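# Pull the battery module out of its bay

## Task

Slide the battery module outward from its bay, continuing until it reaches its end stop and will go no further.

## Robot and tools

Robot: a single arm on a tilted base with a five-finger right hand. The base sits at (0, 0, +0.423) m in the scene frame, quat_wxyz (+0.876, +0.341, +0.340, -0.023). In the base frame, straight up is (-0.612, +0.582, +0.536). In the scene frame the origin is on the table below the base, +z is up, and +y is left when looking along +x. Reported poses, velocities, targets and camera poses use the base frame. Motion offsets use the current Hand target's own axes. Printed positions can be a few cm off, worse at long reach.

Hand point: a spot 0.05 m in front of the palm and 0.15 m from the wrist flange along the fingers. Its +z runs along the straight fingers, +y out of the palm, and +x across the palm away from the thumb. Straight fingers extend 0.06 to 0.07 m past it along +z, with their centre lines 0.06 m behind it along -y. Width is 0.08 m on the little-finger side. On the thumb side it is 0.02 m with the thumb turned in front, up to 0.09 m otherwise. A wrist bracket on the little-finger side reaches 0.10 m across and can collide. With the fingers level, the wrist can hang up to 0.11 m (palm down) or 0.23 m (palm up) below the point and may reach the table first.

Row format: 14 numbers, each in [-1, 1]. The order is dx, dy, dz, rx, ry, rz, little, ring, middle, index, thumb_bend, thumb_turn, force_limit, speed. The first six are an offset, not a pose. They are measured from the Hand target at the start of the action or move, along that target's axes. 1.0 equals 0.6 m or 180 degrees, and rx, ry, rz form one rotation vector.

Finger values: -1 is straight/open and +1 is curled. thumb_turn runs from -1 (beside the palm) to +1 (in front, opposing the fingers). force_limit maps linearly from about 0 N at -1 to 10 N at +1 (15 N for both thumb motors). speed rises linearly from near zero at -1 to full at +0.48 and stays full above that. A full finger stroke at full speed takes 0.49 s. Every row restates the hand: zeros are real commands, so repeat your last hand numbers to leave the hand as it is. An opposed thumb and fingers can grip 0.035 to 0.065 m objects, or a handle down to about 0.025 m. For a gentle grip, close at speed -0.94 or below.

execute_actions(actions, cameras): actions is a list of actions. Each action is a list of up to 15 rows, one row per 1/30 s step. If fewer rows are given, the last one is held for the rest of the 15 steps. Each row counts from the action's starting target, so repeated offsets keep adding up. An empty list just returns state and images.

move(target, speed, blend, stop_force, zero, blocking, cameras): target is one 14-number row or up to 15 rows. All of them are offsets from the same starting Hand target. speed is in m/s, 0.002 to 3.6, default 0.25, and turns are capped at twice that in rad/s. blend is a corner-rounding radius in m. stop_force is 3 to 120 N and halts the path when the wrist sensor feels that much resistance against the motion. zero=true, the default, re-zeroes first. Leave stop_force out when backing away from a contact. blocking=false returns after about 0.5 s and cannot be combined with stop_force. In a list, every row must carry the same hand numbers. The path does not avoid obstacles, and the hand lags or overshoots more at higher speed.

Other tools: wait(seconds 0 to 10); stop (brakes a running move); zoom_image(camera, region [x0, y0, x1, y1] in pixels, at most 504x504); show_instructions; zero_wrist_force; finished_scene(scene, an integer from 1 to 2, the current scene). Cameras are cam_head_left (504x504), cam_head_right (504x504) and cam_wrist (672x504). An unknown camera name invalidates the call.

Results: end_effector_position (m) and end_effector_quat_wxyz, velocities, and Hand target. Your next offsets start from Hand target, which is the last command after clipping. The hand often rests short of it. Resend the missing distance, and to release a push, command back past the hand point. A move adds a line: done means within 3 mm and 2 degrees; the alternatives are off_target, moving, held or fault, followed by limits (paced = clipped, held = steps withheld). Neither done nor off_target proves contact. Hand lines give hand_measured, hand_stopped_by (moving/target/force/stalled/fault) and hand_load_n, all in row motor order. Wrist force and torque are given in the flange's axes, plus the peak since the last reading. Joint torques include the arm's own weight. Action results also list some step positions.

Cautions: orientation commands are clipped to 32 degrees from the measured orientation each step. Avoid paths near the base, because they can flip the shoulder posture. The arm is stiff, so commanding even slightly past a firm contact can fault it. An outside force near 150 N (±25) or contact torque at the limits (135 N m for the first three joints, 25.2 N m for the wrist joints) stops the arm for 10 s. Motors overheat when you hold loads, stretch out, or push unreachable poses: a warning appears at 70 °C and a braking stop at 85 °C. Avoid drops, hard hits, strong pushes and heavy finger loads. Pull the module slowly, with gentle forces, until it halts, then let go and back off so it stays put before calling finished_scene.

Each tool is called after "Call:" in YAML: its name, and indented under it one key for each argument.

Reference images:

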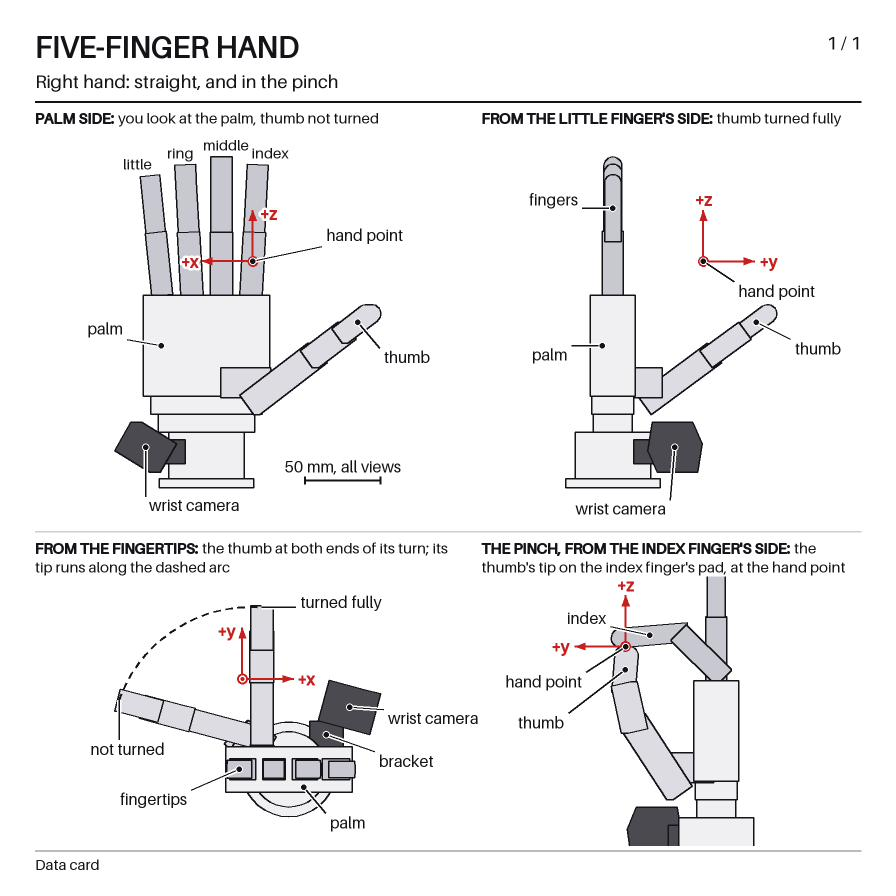

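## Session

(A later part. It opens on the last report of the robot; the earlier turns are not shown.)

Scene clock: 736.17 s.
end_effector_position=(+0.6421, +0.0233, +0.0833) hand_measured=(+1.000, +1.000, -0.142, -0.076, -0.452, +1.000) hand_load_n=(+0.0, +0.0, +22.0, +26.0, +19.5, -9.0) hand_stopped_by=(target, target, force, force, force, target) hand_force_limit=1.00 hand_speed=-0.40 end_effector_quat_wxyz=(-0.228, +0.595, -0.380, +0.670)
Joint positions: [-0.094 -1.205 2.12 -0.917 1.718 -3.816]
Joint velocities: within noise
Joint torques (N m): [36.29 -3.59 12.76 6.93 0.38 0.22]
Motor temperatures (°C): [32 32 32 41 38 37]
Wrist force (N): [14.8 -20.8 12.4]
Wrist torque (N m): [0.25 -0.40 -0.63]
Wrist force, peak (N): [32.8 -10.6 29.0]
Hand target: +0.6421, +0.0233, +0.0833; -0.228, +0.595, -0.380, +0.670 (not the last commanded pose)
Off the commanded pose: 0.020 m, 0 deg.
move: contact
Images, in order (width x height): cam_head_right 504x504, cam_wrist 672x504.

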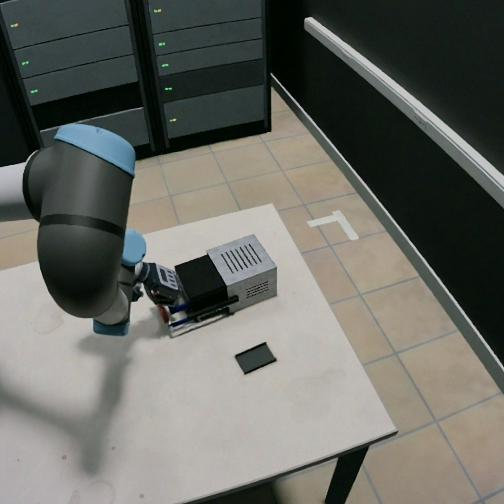

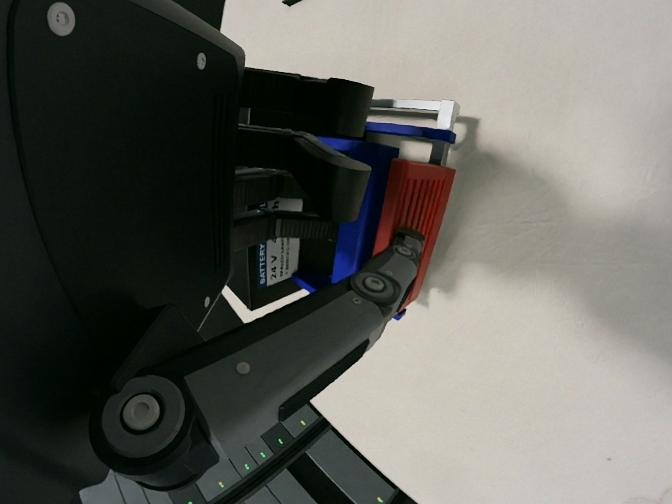

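Call:
zoom_image:
  camera: "cam_head_right"
  region: [160, 290, 220, 340]

Call:
zoom_image:
  camera: "cam_wrist"
  region: [300, 80, 480, 340]

Scaled by 8.400 from the camera's 504x504 image, which has a finer 720x720 frame.

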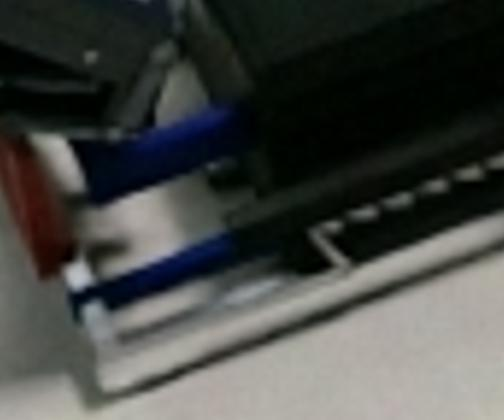

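Scaled by 1.938 from the camera's 672x504 image, which has a finer 960x720 frame.

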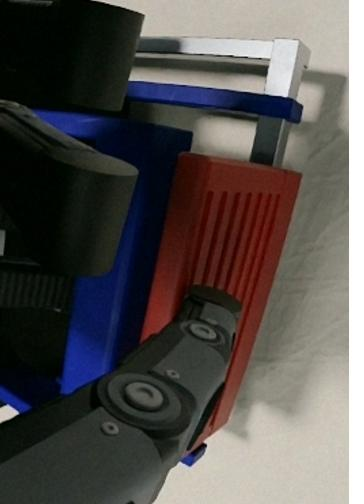

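Call:
execute_actions:
  actions:
    - [[0,0,0,0,0,0,1,1,-0.4,-0.4,-1,1,1,0.4]]
    - [[0,0,0,0,0,0,1,1,-0.4,-0.4,-1,1,1,0.4]]
  cameras: []

Call:
move:
  target: [0,-0.06,-0.06,0,0,0,1,1,-0.4,-0.4,-1,1,1,0.4]
  speed: 0.1
  cameras: ["cam_wrist","cam_head_right"]

Call:
zoom_image:
  camera: "cam_wrist"
  region: [290, 90, 490, 310]

Call:
zoom_image:
  camera: "cam_head_right"
  region: [145, 250, 245, 350]

Scene clock: 750.47 s.
end_effector_position=(+0.6421, +0.0233, +0.0833) hand_measured=(+1.000, +1.000, -0.400, -0.400, -1.000, +1.000) hand_load_n=(+0.0, +0.0, +0.0, +0.0, -0.5, +0.0) hand_stopped_by=(target, target, target, target, target, target) hand_force_limit=1.00 hand_speed=0.40 end_effector_quat_wxyz=(-0.228, +0.595, -0.380, +0.670)
Joint positions: [-0.094 -1.205 2.12 -0.917 1.718 -3.816]
Joint velocities: within noise
Joint torques (N m): [30.72 -36.19 -1.87 -0.94 -2.08 0.08]
Motor temperatures (°C): [32 32 32 41 38 37]
Wrist force (N): [0.7 -1.3 2.8]
Wrist torque (N m): [-0.33 -0.28 -0.15]
Wrist force, peak (N): [15.1 -21.3 12.0]
Hand target: +0.6421, +0.0233, +0.0833; -0.228, +0.595, -0.380, +0.670
Off the commanded pose: 0.000 m, 0 deg.
Step readings (end_effector_position):
0: (+0.6421, +0.0233, +0.0833)
1: (+0.6421, +0.0233, +0.0833)
2: (+0.6421, +0.0233, +0.0833)
4: (+0.6419, +0.0233, +0.0829)
8: (+0.6420, +0.0233, +0.0830)
15: (+0.6421, +0.0233, +0.0832)
16: (+0.6421, +0.0233, +0.0832)
17: (+0.6421, +0.0233, +0.0832)
19: (+0.6421, +0.0233, +0.0832)
23: (+0.6421, +0.0233, +0.0833)
30: (+0.6421, +0.0233, +0.0833)
No camera images: "cameras" was empty.

Scene clock: 751.60 s.
end_effector_position=(+0.6126, +0.0536, +0.1112) hand_measured=(+1.000, +1.000, -0.400, -0.400, -1.000, +1.000) hand_load_n=(+0.0, +0.0, +0.0, +0.0, +0.0, +0.0) hand_stopped_by=(target, target, target, target, target, target) hand_force_limit=1.00 hand_speed=0.40 end_effector_quat_wxyz=(-0.228, +0.595, -0.380, +0.670)
Joint positions: [-0.018 -1.303 2.157 -0.857 1.793 -3.816]
Joint velocities: within noise
Joint torques (N m): [36.19 -33.61 9.75 2.28 0.28 -1.55]
Motor temperatures (°C): [32 32 32 41 38 37]
Wrist force (N): [1.0 -1.4 2.9]
Wrist torque (N m): [-0.35 -0.31 -0.15]
Wrist force, peak (N): [0.9 -1.1 3.5]
Hand target: +0.6125, +0.0537, +0.1113; -0.228, +0.595, -0.380, +0.670
Off the commanded pose: 0.000 m, 0 deg.
move: done
Images, in order (width x height): cam_head_right 504x504, cam_wrist 672x504.

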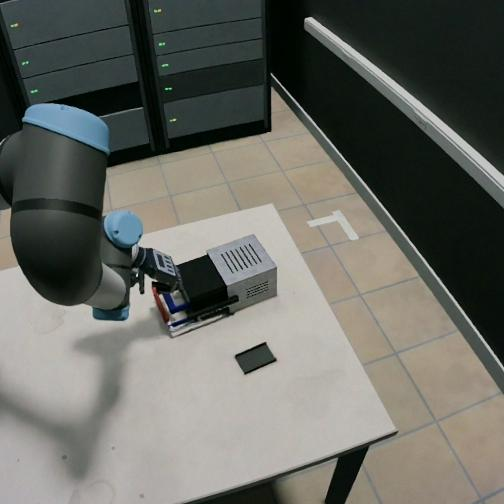

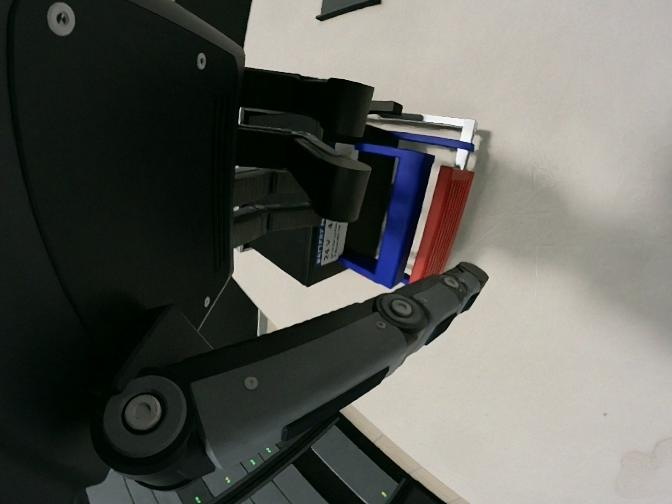

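Scaled by 2.291 from the camera's 672x504 image, which has a finer 960x720 frame.

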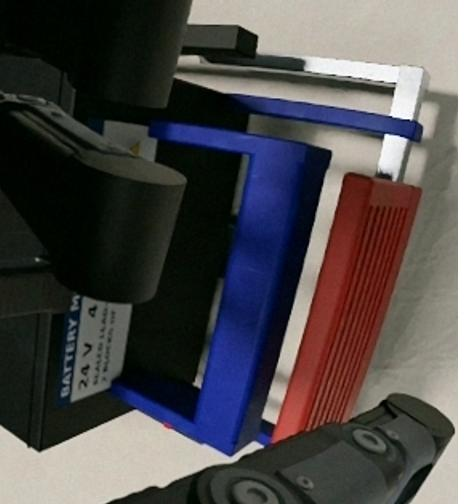

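Scaled by 5.040 from the camera's 504x504 image, which has a finer 720x720 frame.

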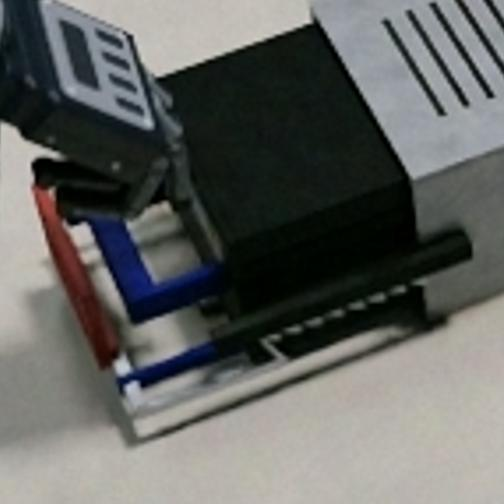

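Call:
move:
  target: [0,0.053,0.057,0,0,0,1,1,-0.38,-0.38,-1,1,1,0.5]
  speed: 0.05
  stop_force: 5
  cameras: []

Call:
execute_actions:
  actions:
    - [[0,0,0,0,0,0,1,1,-0.36,-0.34,0.4,1,1,0.9]]
    - [[0,0,0,0,0,0,1,1,-0.36,-0.34,0.4,1,1,0.9]]
  cameras: []

Call:
move:
  target: [-0.011,-0.115,0.107,0,0,0,1,1,-0.36,-0.34,0.4,1,1,0.9]
  speed: 0.05
  stop_force: 40
  cameras: ["cam_wrist"]

Scene clock: 778.97 s.
end_effector_position=(+0.6410, +0.0263, +0.0866) hand_measured=(+1.000, +1.000, -0.380, -0.380, -1.000, +1.000) hand_load_n=(+0.0, +0.0, +0.0, +0.0, +0.0, +0.0) hand_stopped_by=(target, target, target, target, target, target) hand_force_limit=1.00 hand_speed=0.50 end_effector_quat_wxyz=(-0.228, +0.595, -0.380, +0.670)
Joint positions: [-0.086 -1.213 2.119 -0.908 1.726 -3.816]
Joint velocities: within noise
Joint torques (N m): [12.28 -18.15 -3.57 -1.2 -2.19 0.82]
Motor temperatures (°C): [32 32 32 41 38 37]
Wrist force (N): [0.7 -1.3 2.4]
Wrist torque (N m): [-0.33 -0.27 -0.16]
Wrist force, peak (N): [1.0 -1.6 3.1]
Hand target: +0.6410, +0.0263, +0.0866; -0.228, +0.595, -0.380, +0.670
Off the commanded pose: 0.000 m, 0 deg.
move: done
No camera images: "cameras" was empty.

Scene clock: 780.17 s.
end_effector_position=(+0.6410, +0.0263, +0.0866) hand_measured=(+1.000, +1.000, -0.360, -0.340, -0.490, +1.000) hand_load_n=(+0.0, +0.0, +0.0, +0.0, +18.0, +0.5) hand_stopped_by=(target, target, target, target, force, target) hand_force_limit=1.00 hand_speed=0.90 end_effector_quat_wxyz=(-0.228, +0.595, -0.380, +0.670)
Joint positions: [-0.086 -1.213 2.119 -0.908 1.726 -3.816]
Joint velocities: within noise
Joint torques (N m): [28.52 -39.25 -1.1 -5.06 -2.02 0.87]
Motor temperatures (°C): [32 32 32 41 38 37]
Wrist force (N): [1.3 11.5 -4.7]
Wrist torque (N m): [-0.24 -0.23 -0.04]
Wrist force, peak (N): [1.3 12.1 -5.4]
Hand target: +0.6410, +0.0263, +0.0866; -0.228, +0.595, -0.380, +0.670
Off the commanded pose: 0.000 m, 0 deg.
Step readings (end_effector_position):
0: (+0.6410, +0.0263, +0.0866)
1: (+0.6410, +0.0263, +0.0866)
2: (+0.6410, +0.0263, +0.0866)
4: (+0.6410, +0.0263, +0.0866)
8: (+0.6410, +0.0263, +0.0866)
15: (+0.6410, +0.0263, +0.0865)
16: (+0.6410, +0.0263, +0.0865)
17: (+0.6410, +0.0263, +0.0865)
19: (+0.6410, +0.0263, +0.0865)
23: (+0.6410, +0.0263, +0.0865)
30: (+0.6410, +0.0263, +0.0865)
No camera images: "cameras" was empty.

Scene clock: 783.37 s.
end_effector_position=(+0.7147, +0.0578, +0.1365) hand_measured=(+1.000, +1.000, -0.360, -0.340, -0.492, +1.000) hand_load_n=(+0.0, +0.0, +0.0, -6.0, +10.5, +6.0) hand_stopped_by=(target, target, target, target, force, target) hand_force_limit=1.00 hand_speed=0.90 end_effector_quat_wxyz=(-0.228, +0.595, -0.380, +0.670)
Joint positions: [-0.006 -1.156 1.846 -0.692 1.806 -3.816]
Joint velocities: within noise
Joint torques (N m): [36.7 -30.01 -22.09 -5.13 -0.93 0.5]
Motor temperatures (°C): [32 32 32 41 38 37]
Wrist force (N): [-3.3 11.0 -21.9]
Wrist torque (N m): [0.08 -0.17 -0.03]
Wrist force, peak (N): [-2.4 11.5 -25.2]
Hand target: +0.7147, +0.0578, +0.1365; -0.228, +0.595, -0.380, +0.670
Off the commanded pose: 0.000 m, 0 deg.
move: done
Images, in order (width x height): cam_wrist 672x504.

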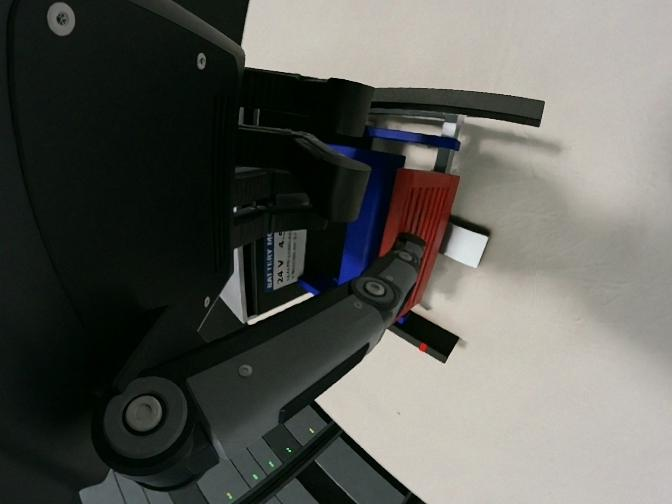

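Call:
execute_actions:
  actions:
    - [[0,0,0,0,0,0,1,1,-0.3,-0.26,0.4,1,1,0.9]]
  cameras: []

Call:
move:
  target: [0,-0.012,0.01,0,0,0,1,1,-0.3,-0.26,0.4,1,1,0.9]
  speed: 0.015
  stop_force: 30
  cameras: []

Call:
execute_actions:
  actions:
    - [[0,0,0,0,0,0,1,1,0.2,0.2,0.4,1,1,0.2]]
    - [[0,0,0,0,0,0,1,1,0.2,0.2,0.4,1,1,0.2]]
    - [[0,0,0,0,0,0,1,1,0.2,0.2,0.4,1,1,0.2]]
  cameras: ["cam_wrist","cam_head_right"]

Call:
zoom_image:
  camera: "cam_head_right"
  region: [145, 250, 265, 350]

Scene clock: 787.67 s.
end_effector_position=(+0.7147, +0.0578, +0.1365) hand_measured=(+1.000, +1.000, -0.300, -0.260, -0.492, +1.000) hand_load_n=(+0.0, +0.0, +0.0, +0.0, +12.5, +6.5) hand_stopped_by=(target, target, target, target, force, target) hand_force_limit=1.00 hand_speed=0.90 end_effector_quat_wxyz=(-0.228, +0.595, -0.380, +0.670)
Joint positions: [-0.006 -1.156 1.846 -0.692 1.806 -3.816]
Joint velocities: within noise
Joint torques (N m): [35.14 -30.12 -10.03 -1.68 -1.29 0.42]
Motor temperatures (°C): [32 32 32 41 38 37]
Wrist force (N): [-4.3 3.1 -10.5]
Wrist torque (N m): [-0.44 -0.13 0.01]
Wrist force, peak (N): [-3.2 10.5 -22.6]
Hand target: +0.7147, +0.0578, +0.1365; -0.228, +0.595, -0.380, +0.670
Off the commanded pose: 0.000 m, 0 deg.
Step readings (end_effector_position):
0: (+0.7147, +0.0578, +0.1365)
1: (+0.7147, +0.0578, +0.1365)
2: (+0.7147, +0.0578, +0.1365)
4: (+0.7148, +0.0578, +0.1365)
8: (+0.7148, +0.0578, +0.1365)
15: (+0.7148, +0.0578, +0.1365)
No camera images: "cameras" was empty.

Scene clock: 789.37 s.
end_effector_position=(+0.7190, +0.0598, +0.1397) hand_measured=(+1.000, +1.000, -0.300, -0.260, -0.492, +1.000) hand_load_n=(+0.0, +0.0, +0.0, -6.0, +20.0, +7.0) hand_stopped_by=(target, target, target, target, force, target) hand_force_limit=1.00 hand_speed=0.90 end_effector_quat_wxyz=(-0.228, +0.596, -0.381, +0.670)
Joint positions: [-0.001 -1.152 1.827 -0.675 1.81 -3.816]
Joint velocities: within noise
Joint torques (N m): [14.04 -49.33 -12.84 -9.97 -3.48 -0.3]
Motor temperatures (°C): [32 32 32 41 38 37]
Wrist force (N): [-3.4 14.7 -25.9]
Wrist torque (N m): [-0.39 -0.04 0.05]
Wrist force, peak (N): [-0.9 19.5 -40.6]
Hand target: +0.7193, +0.0598, +0.1401; -0.228, +0.595, -0.380, +0.670 (not the last commanded pose)
Off the commanded pose: 0.004 m, 0 deg.
move: contact
No camera images: "cameras" was empty.

Scene clock: 791.07 s.
end_effector_position=(+0.7193, +0.0598, +0.1401) hand_measured=(+1.000, +1.000, -0.092, +0.000, -0.492, +1.000) hand_load_n=(+0.0, +0.0, +6.0, +23.0, +21.5, +10.0) hand_stopped_by=(target, target, force, force, force, target) hand_force_limit=1.00 hand_speed=0.20 end_effector_quat_wxyz=(-0.228, +0.595, -0.380, +0.670)
Joint positions: [-0.001 -1.152 1.827 -0.677 1.811 -3.816]
Joint velocities: within noise
Joint torques (N m): [13.53 -27.85 1.24 -0.1 2.3 -0.28]
Motor temperatures (°C): [32 32 32 41 38 37]
Wrist force (N): [-9.8 -1.5 -2.4]
Wrist torque (N m): [-0.35 -0.31 0.08]
Wrist force, peak (N): [-3.4 14.8 -26.0]
Hand target: +0.7193, +0.0598, +0.1401; -0.228, +0.595, -0.380, +0.670
Off the commanded pose: 0.000 m, 0 deg.
Step readings (end_effector_position):
0: (+0.7190, +0.0598, +0.1397)
1: (+0.7190, +0.0598, +0.1397)
2: (+0.7190, +0.0598, +0.1397)
4: (+0.7192, +0.0598, +0.1401)
8: (+0.7194, +0.0599, +0.1403)
15: (+0.7193, +0.0598, +0.1402)
16: (+0.7193, +0.0598, +0.1402)
17: (+0.7193, +0.0598, +0.1402)
19: (+0.7193, +0.0598, +0.1402)
23: (+0.7193, +0.0598, +0.1402)
30: (+0.7193, +0.0598, +0.1402)
31: (+0.7193, +0.0598, +0.1402)
32: (+0.7193, +0.0598, +0.1402)
34: (+0.7193, +0.0598, +0.1402)
38: (+0.7193, +0.0598, +0.1402)
45: (+0.7193, +0.0598, +0.1402)
Images, in order (width x height): cam_head_right 504x504, cam_wrist 672x504.

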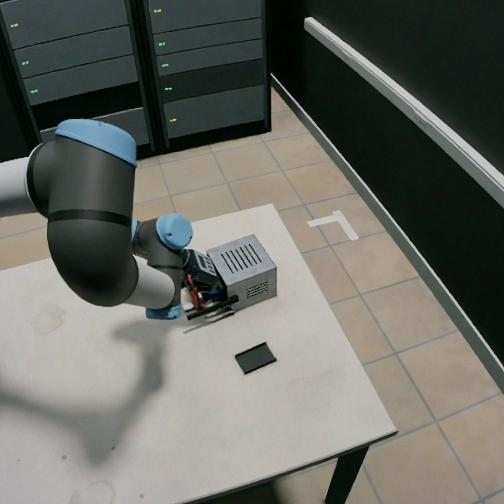

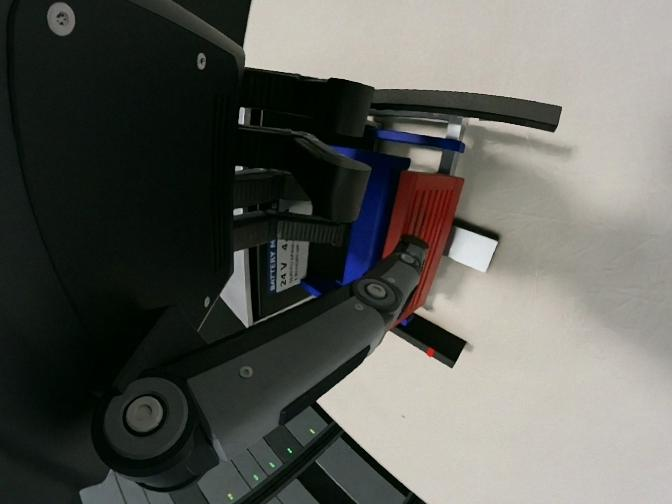

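Scaled by 4.200 from the camera's 504x504 image, which has a finer 720x720 frame.

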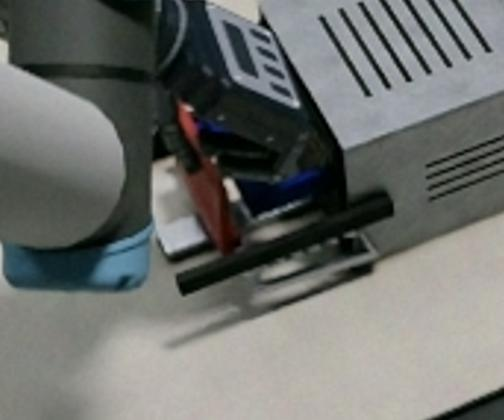

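Call:
move:
  target: [0.0115,0.105,-0.095,0,0,0,1,1,0.2,0.2,0.4,1,1,0.2]
  speed: 0.04
  stop_force: 32
  cameras: ["cam_wrist","cam_head_right"]

Call:
zoom_image:
  camera: "cam_head_right"
  region: [160, 290, 220, 340]

Scene clock: 797.13 s.
end_effector_position=(+0.7154, +0.0581, +0.1375) hand_measured=(+1.000, +1.000, -0.094, -0.018, -0.492, +1.000) hand_load_n=(+0.0, +0.0, +20.0, +25.5, +15.5, +3.5) hand_stopped_by=(target, target, force, force, force, target) hand_force_limit=1.00 hand_speed=0.20 end_effector_quat_wxyz=(-0.228, +0.595, -0.380, +0.670)
Joint positions: [-0.005 -1.156 1.843 -0.689 1.807 -3.816]
Joint velocities: within noise
Joint torques (N m): [23.58 -14.27 2.23 6.56 5.22 -2.47]
Motor temperatures (°C): [32 32 32 41 38 37]
Wrist force (N): [-10.8 -25.0 6.0]
Wrist torque (N m): [0.07 -0.70 -0.28]
Wrist force, peak (N): [-14.1 -36.9 20.4]
Hand target: +0.7154, +0.0581, +0.1375; -0.228, +0.595, -0.380, +0.670 (not the last commanded pose)
Off the commanded pose: 0.080 m, 0 deg.
move: contact
Images, in order (width x height): cam_head_right 504x504, cam_wrist 672x504.

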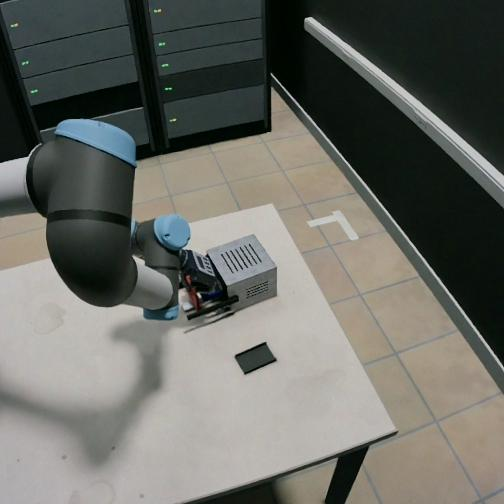

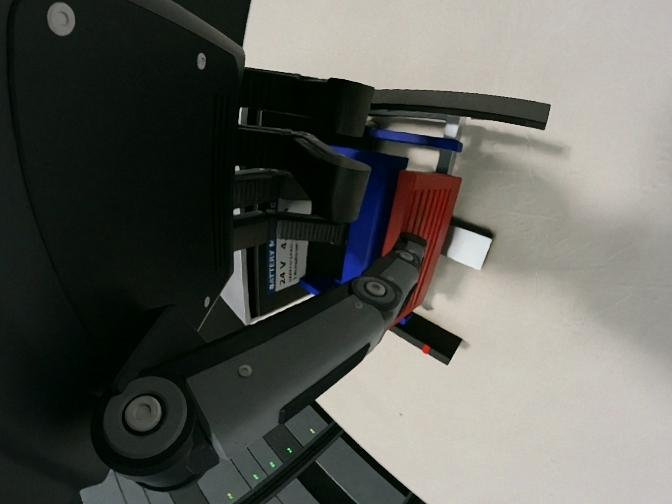

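Scaled by 8.400 from the camera's 504x504 image, which has a finer 720x720 frame.

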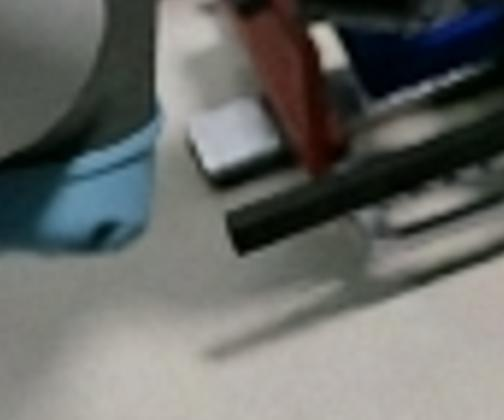

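Call:
execute_actions:
  actions:
    - [[0,0,0,0,0,0,1,1,-0.17,-0.12,0.4,1,1,0.2]]
    - [[0,0,0,0,0,0,1,1,-0.17,-0.12,0.4,1,1,0.2]]
  cameras: []

Call:
move:
  target: [0,-0.024,0.022,0,0,0,1,1,-0.17,-0.12,0.4,1,1,0.2]
  speed: 0.02
  stop_force: 45
  cameras: []

Call:
execute_actions:
  actions:
    - [[0,0,0,0,0,0,1,1,0.3,0.3,0.4,1,1,0]]
    - [[0,0,0,0,0,0,1,1,0.3,0.3,0.4,1,1,0]]
    - [[0,0,0,0,0,0,1,1,0.3,0.3,0.4,1,1,0]]
  cameras: ["cam_wrist","cam_head_right"]

Call:
zoom_image:
  camera: "cam_head_right"
  region: [145, 250, 265, 350]

Scene clock: 803.40 s.
end_effector_position=(+0.7154, +0.0581, +0.1375) hand_measured=(+1.000, +1.000, -0.170, -0.120, -0.492, +1.000) hand_load_n=(+0.0, +0.0, +0.5, +0.0, +14.5, +3.5) hand_stopped_by=(target, target, target, target, force, target) hand_force_limit=1.00 hand_speed=0.20 end_effector_quat_wxyz=(-0.228, +0.595, -0.380, +0.670)
Joint positions: [-0.005 -1.156 1.843 -0.689 1.807 -3.816]
Joint velocities: within noise
Joint torques (N m): [23.12 -44.18 -14.65 -4.94 -2.79 0.56]
Motor temperatures (°C): [32 32 32 41 38 37]
Wrist force (N): [-2.0 5.2 -9.3]
Wrist torque (N m): [-0.41 -0.20 -0.03]
Wrist force, peak (N): [-10.9 -26.0 5.8]
Hand target: +0.7154, +0.0581, +0.1375; -0.228, +0.595, -0.380, +0.670
Off the commanded pose: 0.000 m, 0 deg.
Step readings (end_effector_position):
0: (+0.7154, +0.0581, +0.1375)
1: (+0.7154, +0.0581, +0.1375)
2: (+0.7154, +0.0581, +0.1375)
4: (+0.7151, +0.0580, +0.1371)
8: (+0.7152, +0.0580, +0.1373)
15: (+0.7154, +0.0581, +0.1374)
16: (+0.7154, +0.0581, +0.1374)
17: (+0.7154, +0.0581, +0.1375)
19: (+0.7154, +0.0581, +0.1375)
23: (+0.7154, +0.0581, +0.1375)
30: (+0.7154, +0.0581, +0.1375)
No camera images: "cameras" was empty.

Scene clock: 805.37 s.
end_effector_position=(+0.7215, +0.0612, +0.1407) hand_measured=(+1.000, +1.000, -0.170, -0.120, -0.492, +1.000) hand_load_n=(+0.0, +0.0, +0.0, -6.5, +19.5, -4.5) hand_stopped_by=(target, target, target, target, force, target) hand_force_limit=1.00 hand_speed=0.20 end_effector_quat_wxyz=(-0.225, +0.599, -0.382, +0.666)
Joint positions: [0.002 -1.148 1.81 -0.651 1.813 -3.816]
Joint velocities: within noise
Joint torques (N m): [9.87 -41.04 -13.99 -9.88 -2.34 0.23]
Motor temperatures (°C): [32 32 32 41 38 37]
Wrist force (N): [4.7 6.2 -47.6]
Wrist torque (N m): [0.55 -0.09 -0.25]
Wrist force, peak (N): [19.8 8.4 -75.1]
Hand target: +0.7219, +0.0612, +0.1413; -0.226, +0.599, -0.382, +0.667 (not the last commanded pose)
Off the commanded pose: 0.012 m, 1 deg.
move: contact
No camera images: "cameras" was empty.

Scene clock: 807.07 s.
end_effector_position=(+0.7219, +0.0612, +0.1413) hand_measured=(+1.000, +1.000, -0.038, +0.048, -0.492, +1.000) hand_load_n=(+0.0, +0.0, +13.0, +15.0, +20.5, +0.0) hand_stopped_by=(target, target, force, force, force, target) hand_force_limit=1.00 hand_speed=0.00 end_effector_quat_wxyz=(-0.226, +0.599, -0.382, +0.667)
Joint positions: [0.002 -1.148 1.81 -0.653 1.813 -3.816]
Joint velocities: within noise
Joint torques (N m): [33.82 -24.62 3.88 1.61 1.72 0.66]
Motor temperatures (°C): [32 32 32 41 38 37]
Wrist force (N): [-1.8 -10.0 -7.1]
Wrist torque (N m): [-0.60 -0.28 -0.28]
Wrist force, peak (N): [4.7 5.8 -48.2]
Hand target: +0.7219, +0.0612, +0.1413; -0.226, +0.599, -0.382, +0.667
Off the commanded pose: 0.000 m, 0 deg.
Step readings (end_effector_position):
0: (+0.7215, +0.0612, +0.1407)
1: (+0.7215, +0.0612, +0.1407)
2: (+0.7215, +0.0612, +0.1407)
4: (+0.7218, +0.0612, +0.1412)
8: (+0.7221, +0.0612, +0.1415)
15: (+0.7220, +0.0612, +0.1414)
16: (+0.7220, +0.0612, +0.1414)
17: (+0.7220, +0.0612, +0.1414)
19: (+0.7220, +0.0612, +0.1414)
23: (+0.7219, +0.0612, +0.1413)
30: (+0.7219, +0.0612, +0.1413)
31: (+0.7219, +0.0612, +0.1413)
32: (+0.7219, +0.0612, +0.1413)
34: (+0.7219, +0.0612, +0.1413)
38: (+0.7219, +0.0612, +0.1413)
45: (+0.7219, +0.0612, +0.1413)
Images, in order (width x height): cam_head_right 504x504, cam_wrist 672x504.

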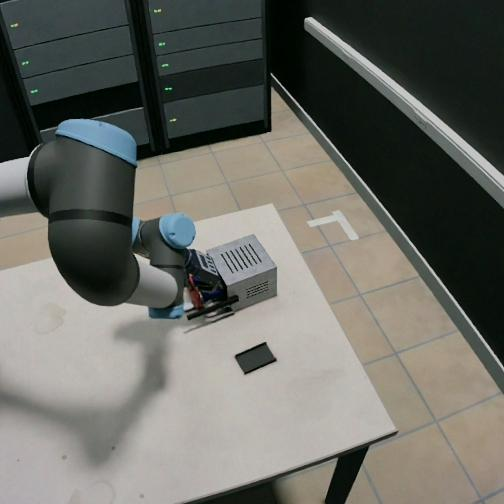

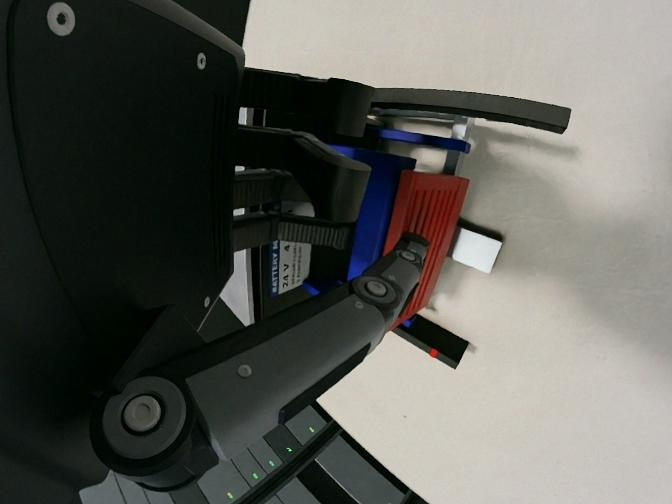

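Scaled by 4.200 from the camera's 504x504 image, which has a finer 720x720 frame.

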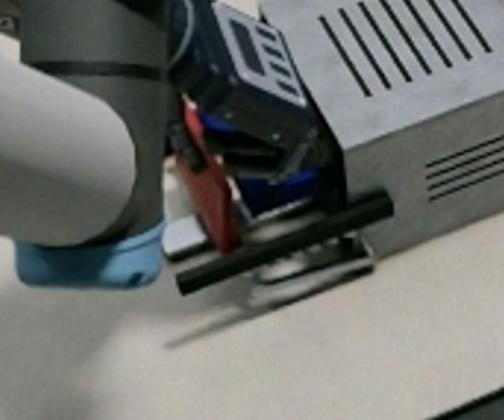

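Call:
move:
  target: [0.0115,0.105,-0.095,0,0,0,1,1,0.3,0.3,0.4,1,1,0]
  speed: 0.04
  stop_force: 36
  cameras: ["cam_wrist","cam_head_right"]

Call:
zoom_image:
  camera: "cam_head_right"
  region: [160, 290, 220, 340]

Scene clock: 813.90 s.
end_effector_position=(+0.6555, +0.0314, +0.0969) hand_measured=(+1.000, +1.000, -0.040, +0.048, -0.492, +1.000) hand_load_n=(+0.0, +0.0, +19.5, +23.0, +19.0, -11.0) hand_stopped_by=(target, target, force, force, force, target) hand_force_limit=1.00 hand_speed=0.00 end_effector_quat_wxyz=(-0.226, +0.599, -0.382, +0.667)
Joint positions: [-0.071 -1.209 2.061 -0.844 1.741 -3.817]
Joint velocities: within noise
Joint torques (N m): [10.98 -10.64 25.8 8.45 -2.45 -0.39]
Motor temperatures (°C): [32 32 32 41 38 37]
Wrist force (N): [26.9 -37.7 -8.1]
Wrist torque (N m): [-0.41 0.28 -1.02]
Wrist force, peak (N): [27.8 -38.3 -8.7]
Hand target: +0.6555, +0.0314, +0.0969; -0.226, +0.599, -0.382, +0.667
Off the commanded pose: 0.000 m, 0 deg.
move: done
Images, in order (width x height): cam_head_right 504x504, cam_wrist 672x504.

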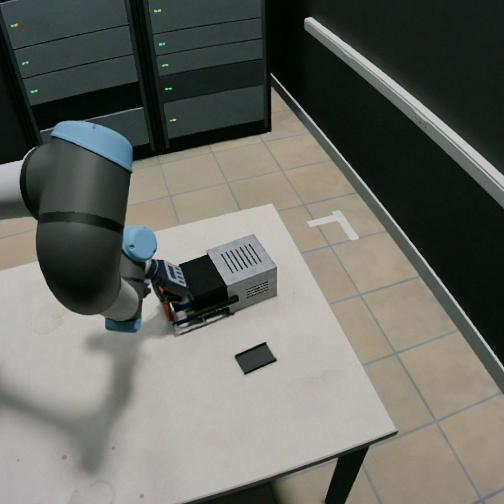

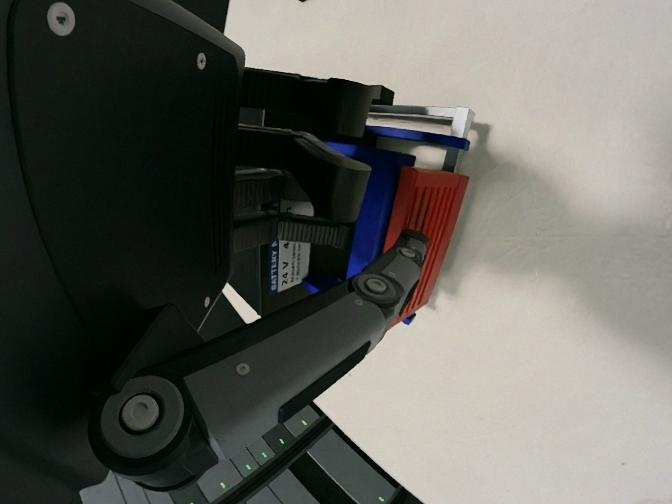

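Scaled by 8.400 from the camera's 504x504 image, which has a finer 720x720 frame.

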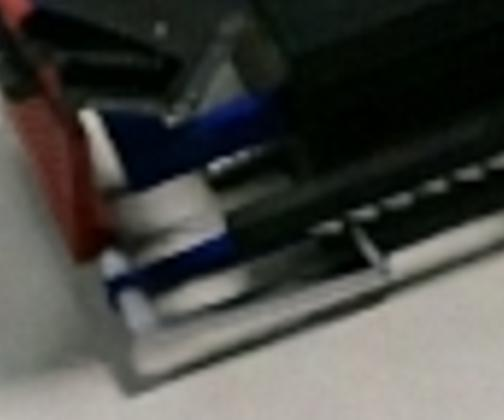

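Call:
move:
  target: [0.006,0.0105,-0.013,0,0,0,1,1,0.3,0.3,0.4,1,1,0]
  speed: 0.03
  cameras: ["cam_head_right"]

Call:
zoom_image:
  camera: "cam_head_right"
  region: [160, 290, 220, 340]

Call:
move:
  target: [0.003,0.0075,-0.0072,0,0,0,1,1,0.3,0.3,0.4,1,1,0]
  speed: 0.02
  stop_force: 20
  cameras: ["cam_head_right"]

Call:
zoom_image:
  camera: "cam_head_right"
  region: [160, 290, 220, 340]

Scene clock: 819.70 s.
end_effector_position=(+0.6464, +0.0268, +0.0943) hand_measured=(+1.000, +1.000, -0.040, +0.048, -0.492, +1.000) hand_load_n=(+0.0, +0.0, +26.0, +23.0, +23.0, -0.5) hand_stopped_by=(target, target, force, force, force, target) hand_force_limit=1.00 hand_speed=0.00 end_effector_quat_wxyz=(-0.226, +0.599, -0.382, +0.667)
Joint positions: [-0.084 -1.222 2.092 -0.861 1.728 -3.817]
Joint velocities: within noise
Joint torques (N m): [4.18 -37.76 14.84 0.42 2.32 -1.62]
Motor temperatures (°C): [32 32 32 41 38 37]
Wrist force (N): [-12.5 -9.9 15.3]
Wrist torque (N m): [-0.12 -0.97 -0.13]
Wrist force, peak (N): [27.0 -38.3 -8.4]
Hand target: +0.6463, +0.0267, +0.0943; -0.226, +0.599, -0.382, +0.667
Off the commanded pose: 0.000 m, 0 deg.
move: done
Images, in order (width x height): cam_head_right 504x504.

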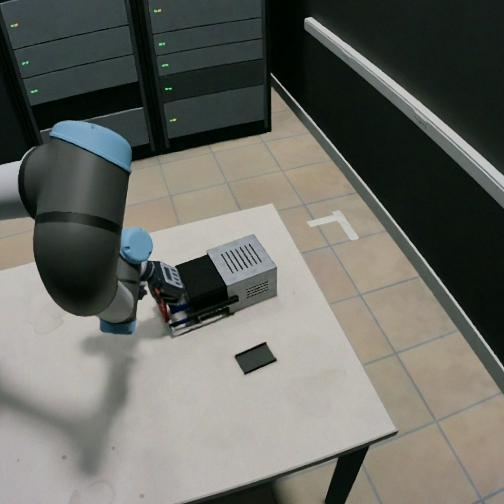

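Scaled by 8.400 from the camera's 504x504 image, which has a finer 720x720 frame.

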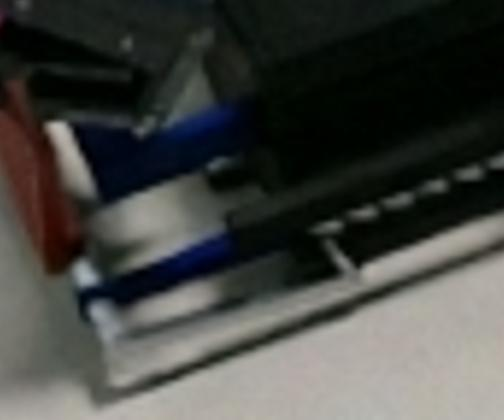

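Scene clock: 821.60 s.
end_effector_position=(+0.6420, +0.0251, +0.0924) hand_measured=(+1.000, +1.000, -0.064, +0.046, -0.492, +1.000) hand_load_n=(+0.0, +0.0, +28.0, +34.0, +20.5, +0.0) hand_stopped_by=(target, target, force, force, force, target) hand_force_limit=1.00 hand_speed=0.00 end_effector_quat_wxyz=(-0.228, +0.599, -0.380, +0.667)
Joint positions: [-0.092 -1.228 2.108 -0.873 1.715 -3.817]
Joint velocities: within noise
Joint torques (N m): [17.58 -9.74 10.05 7.43 8.63 -1.61]
Motor temperatures (°C): [32 32 32 41 38 37]
Wrist force (N): [-14.2 -33.9 11.5]
Wrist torque (N m): [0.00 -1.02 -0.21]
Wrist force, peak (N): [-17.6 -40.3 12.2]
Hand target: +0.6419, +0.0248, +0.0924; -0.227, +0.599, -0.380, +0.667 (not the last commanded pose)
Off the commanded pose: 0.002 m, 0 deg.
move: contact
Images, in order (width x height): cam_head_right 504x504.

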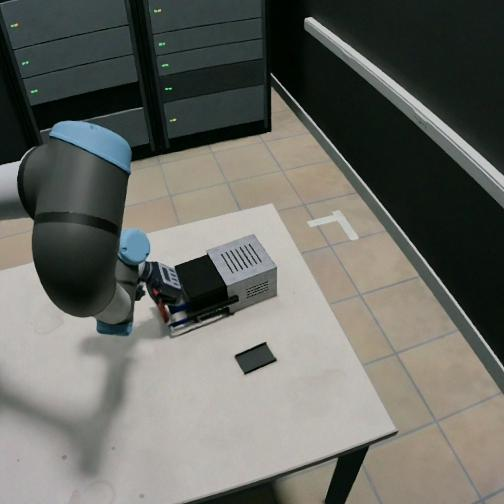

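Scaled by 8.400 from the camera's 504x504 image, which has a finer 720x720 frame.

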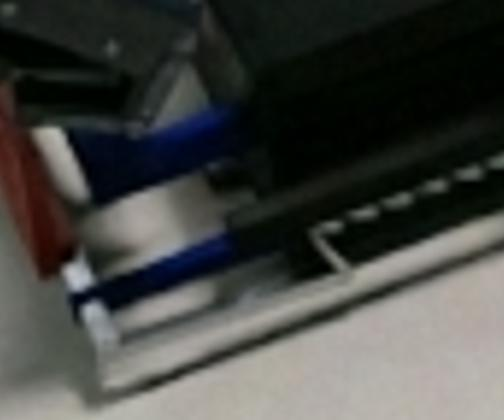

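Call:
execute_actions:
  actions:
    - [[0,0,0,0,0,0,1,1,-0.38,-0.38,-1,1,1,0]]
    - [[0,0,0,0,0,0,1,1,-0.38,-0.38,-1,1,1,0]]
    - [[0,0,0,0,0,0,1,1,-0.38,-0.38,-1,1,1,0]]
  cameras: []

Call:
move:
  target: [0,-0.08,-0.08,0,0,0,1,1,-0.4,-0.4,-1,1,1,0.4]
  speed: 0.1
  cameras: ["cam_head_right"]

Call:
finished_scene:
  scene: 1

Scene clock: 831.73 s.
end_effector_position=(+0.6419, +0.0248, +0.0924) hand_measured=(+1.000, +1.000, -0.380, -0.376, -1.000, +1.000) hand_load_n=(+0.0, +0.0, +0.0, -21.0, +0.0, +0.0) hand_stopped_by=(target, target, target, target, target, target) hand_force_limit=1.00 hand_speed=0.00 end_effector_quat_wxyz=(-0.227, +0.599, -0.381, +0.667)
Joint positions: [-0.092 -1.228 2.108 -0.873 1.716 -3.817]
Joint velocities: within noise
Joint torques (N m): [27.2 -47.63 -22.26 -9.07 -6.43 1.23]
Motor temperatures (°C): [32 32 32 41 38 37]
Wrist force (N): [3.3 24.5 -21.6]
Wrist torque (N m): [0.22 -0.20 -0.20]
Wrist force, peak (N): [-14.5 -34.1 11.9]
Hand target: +0.6419, +0.0248, +0.0924; -0.227, +0.599, -0.380, +0.667
Off the commanded pose: 0.000 m, 0 deg.
Step readings (end_effector_position):
0: (+0.6420, +0.0251, +0.0924)
1: (+0.6420, +0.0251, +0.0924)
2: (+0.6420, +0.0251, +0.0924)
4: (+0.6417, +0.0247, +0.0921)
8: (+0.6417, +0.0247, +0.0920)
15: (+0.6418, +0.0248, +0.0921)
16: (+0.6418, +0.0248, +0.0921)
17: (+0.6419, +0.0248, +0.0922)
19: (+0.6419, +0.0248, +0.0922)
23: (+0.6419, +0.0248, +0.0923)
30: (+0.6419, +0.0248, +0.0923)
31: (+0.6419, +0.0248, +0.0923)
32: (+0.6419, +0.0248, +0.0923)
34: (+0.6419, +0.0248, +0.0924)
38: (+0.6419, +0.0248, +0.0924)
45: (+0.6419, +0.0248, +0.0924)
No camera images: "cameras" was empty.

Scene clock: 833.03 s.
end_effector_position=(+0.6028, +0.0651, +0.1300) hand_measured=(+1.000, +1.000, -0.400, -0.400, -1.000, +1.000) hand_load_n=(+0.0, +0.0, +0.0, +0.0, +0.0, +0.0) hand_stopped_by=(target, target, target, target, target, target) hand_force_limit=1.00 hand_speed=0.40 end_effector_quat_wxyz=(-0.227, +0.599, -0.380, +0.667)
Joint positions: [0.01 -1.356 2.15 -0.787 1.818 -3.816]
Joint velocities: within noise
Joint torques (N m): [34.52 -33.5 8.72 2.71 0.53 1.04]
Motor temperatures (°C): [32 32 32 41 38 37]
Wrist force (N): [2.2 -0.8 2.3]
Wrist torque (N m): [-0.22 -0.48 -0.05]
Wrist force, peak (N): [2.4 25.9 -21.6]
Hand target: +0.6026, +0.0653, +0.1302; -0.227, +0.599, -0.380, +0.667
Off the commanded pose: 0.000 m, 0 deg.
move: done
Images, in order (width x height): cam_head_right 504x504.

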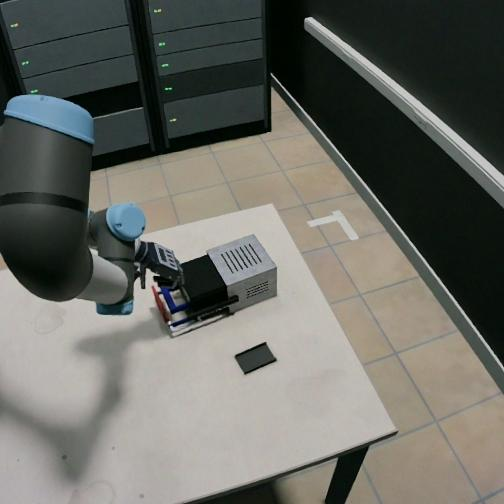

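The scene is finished: the task was done.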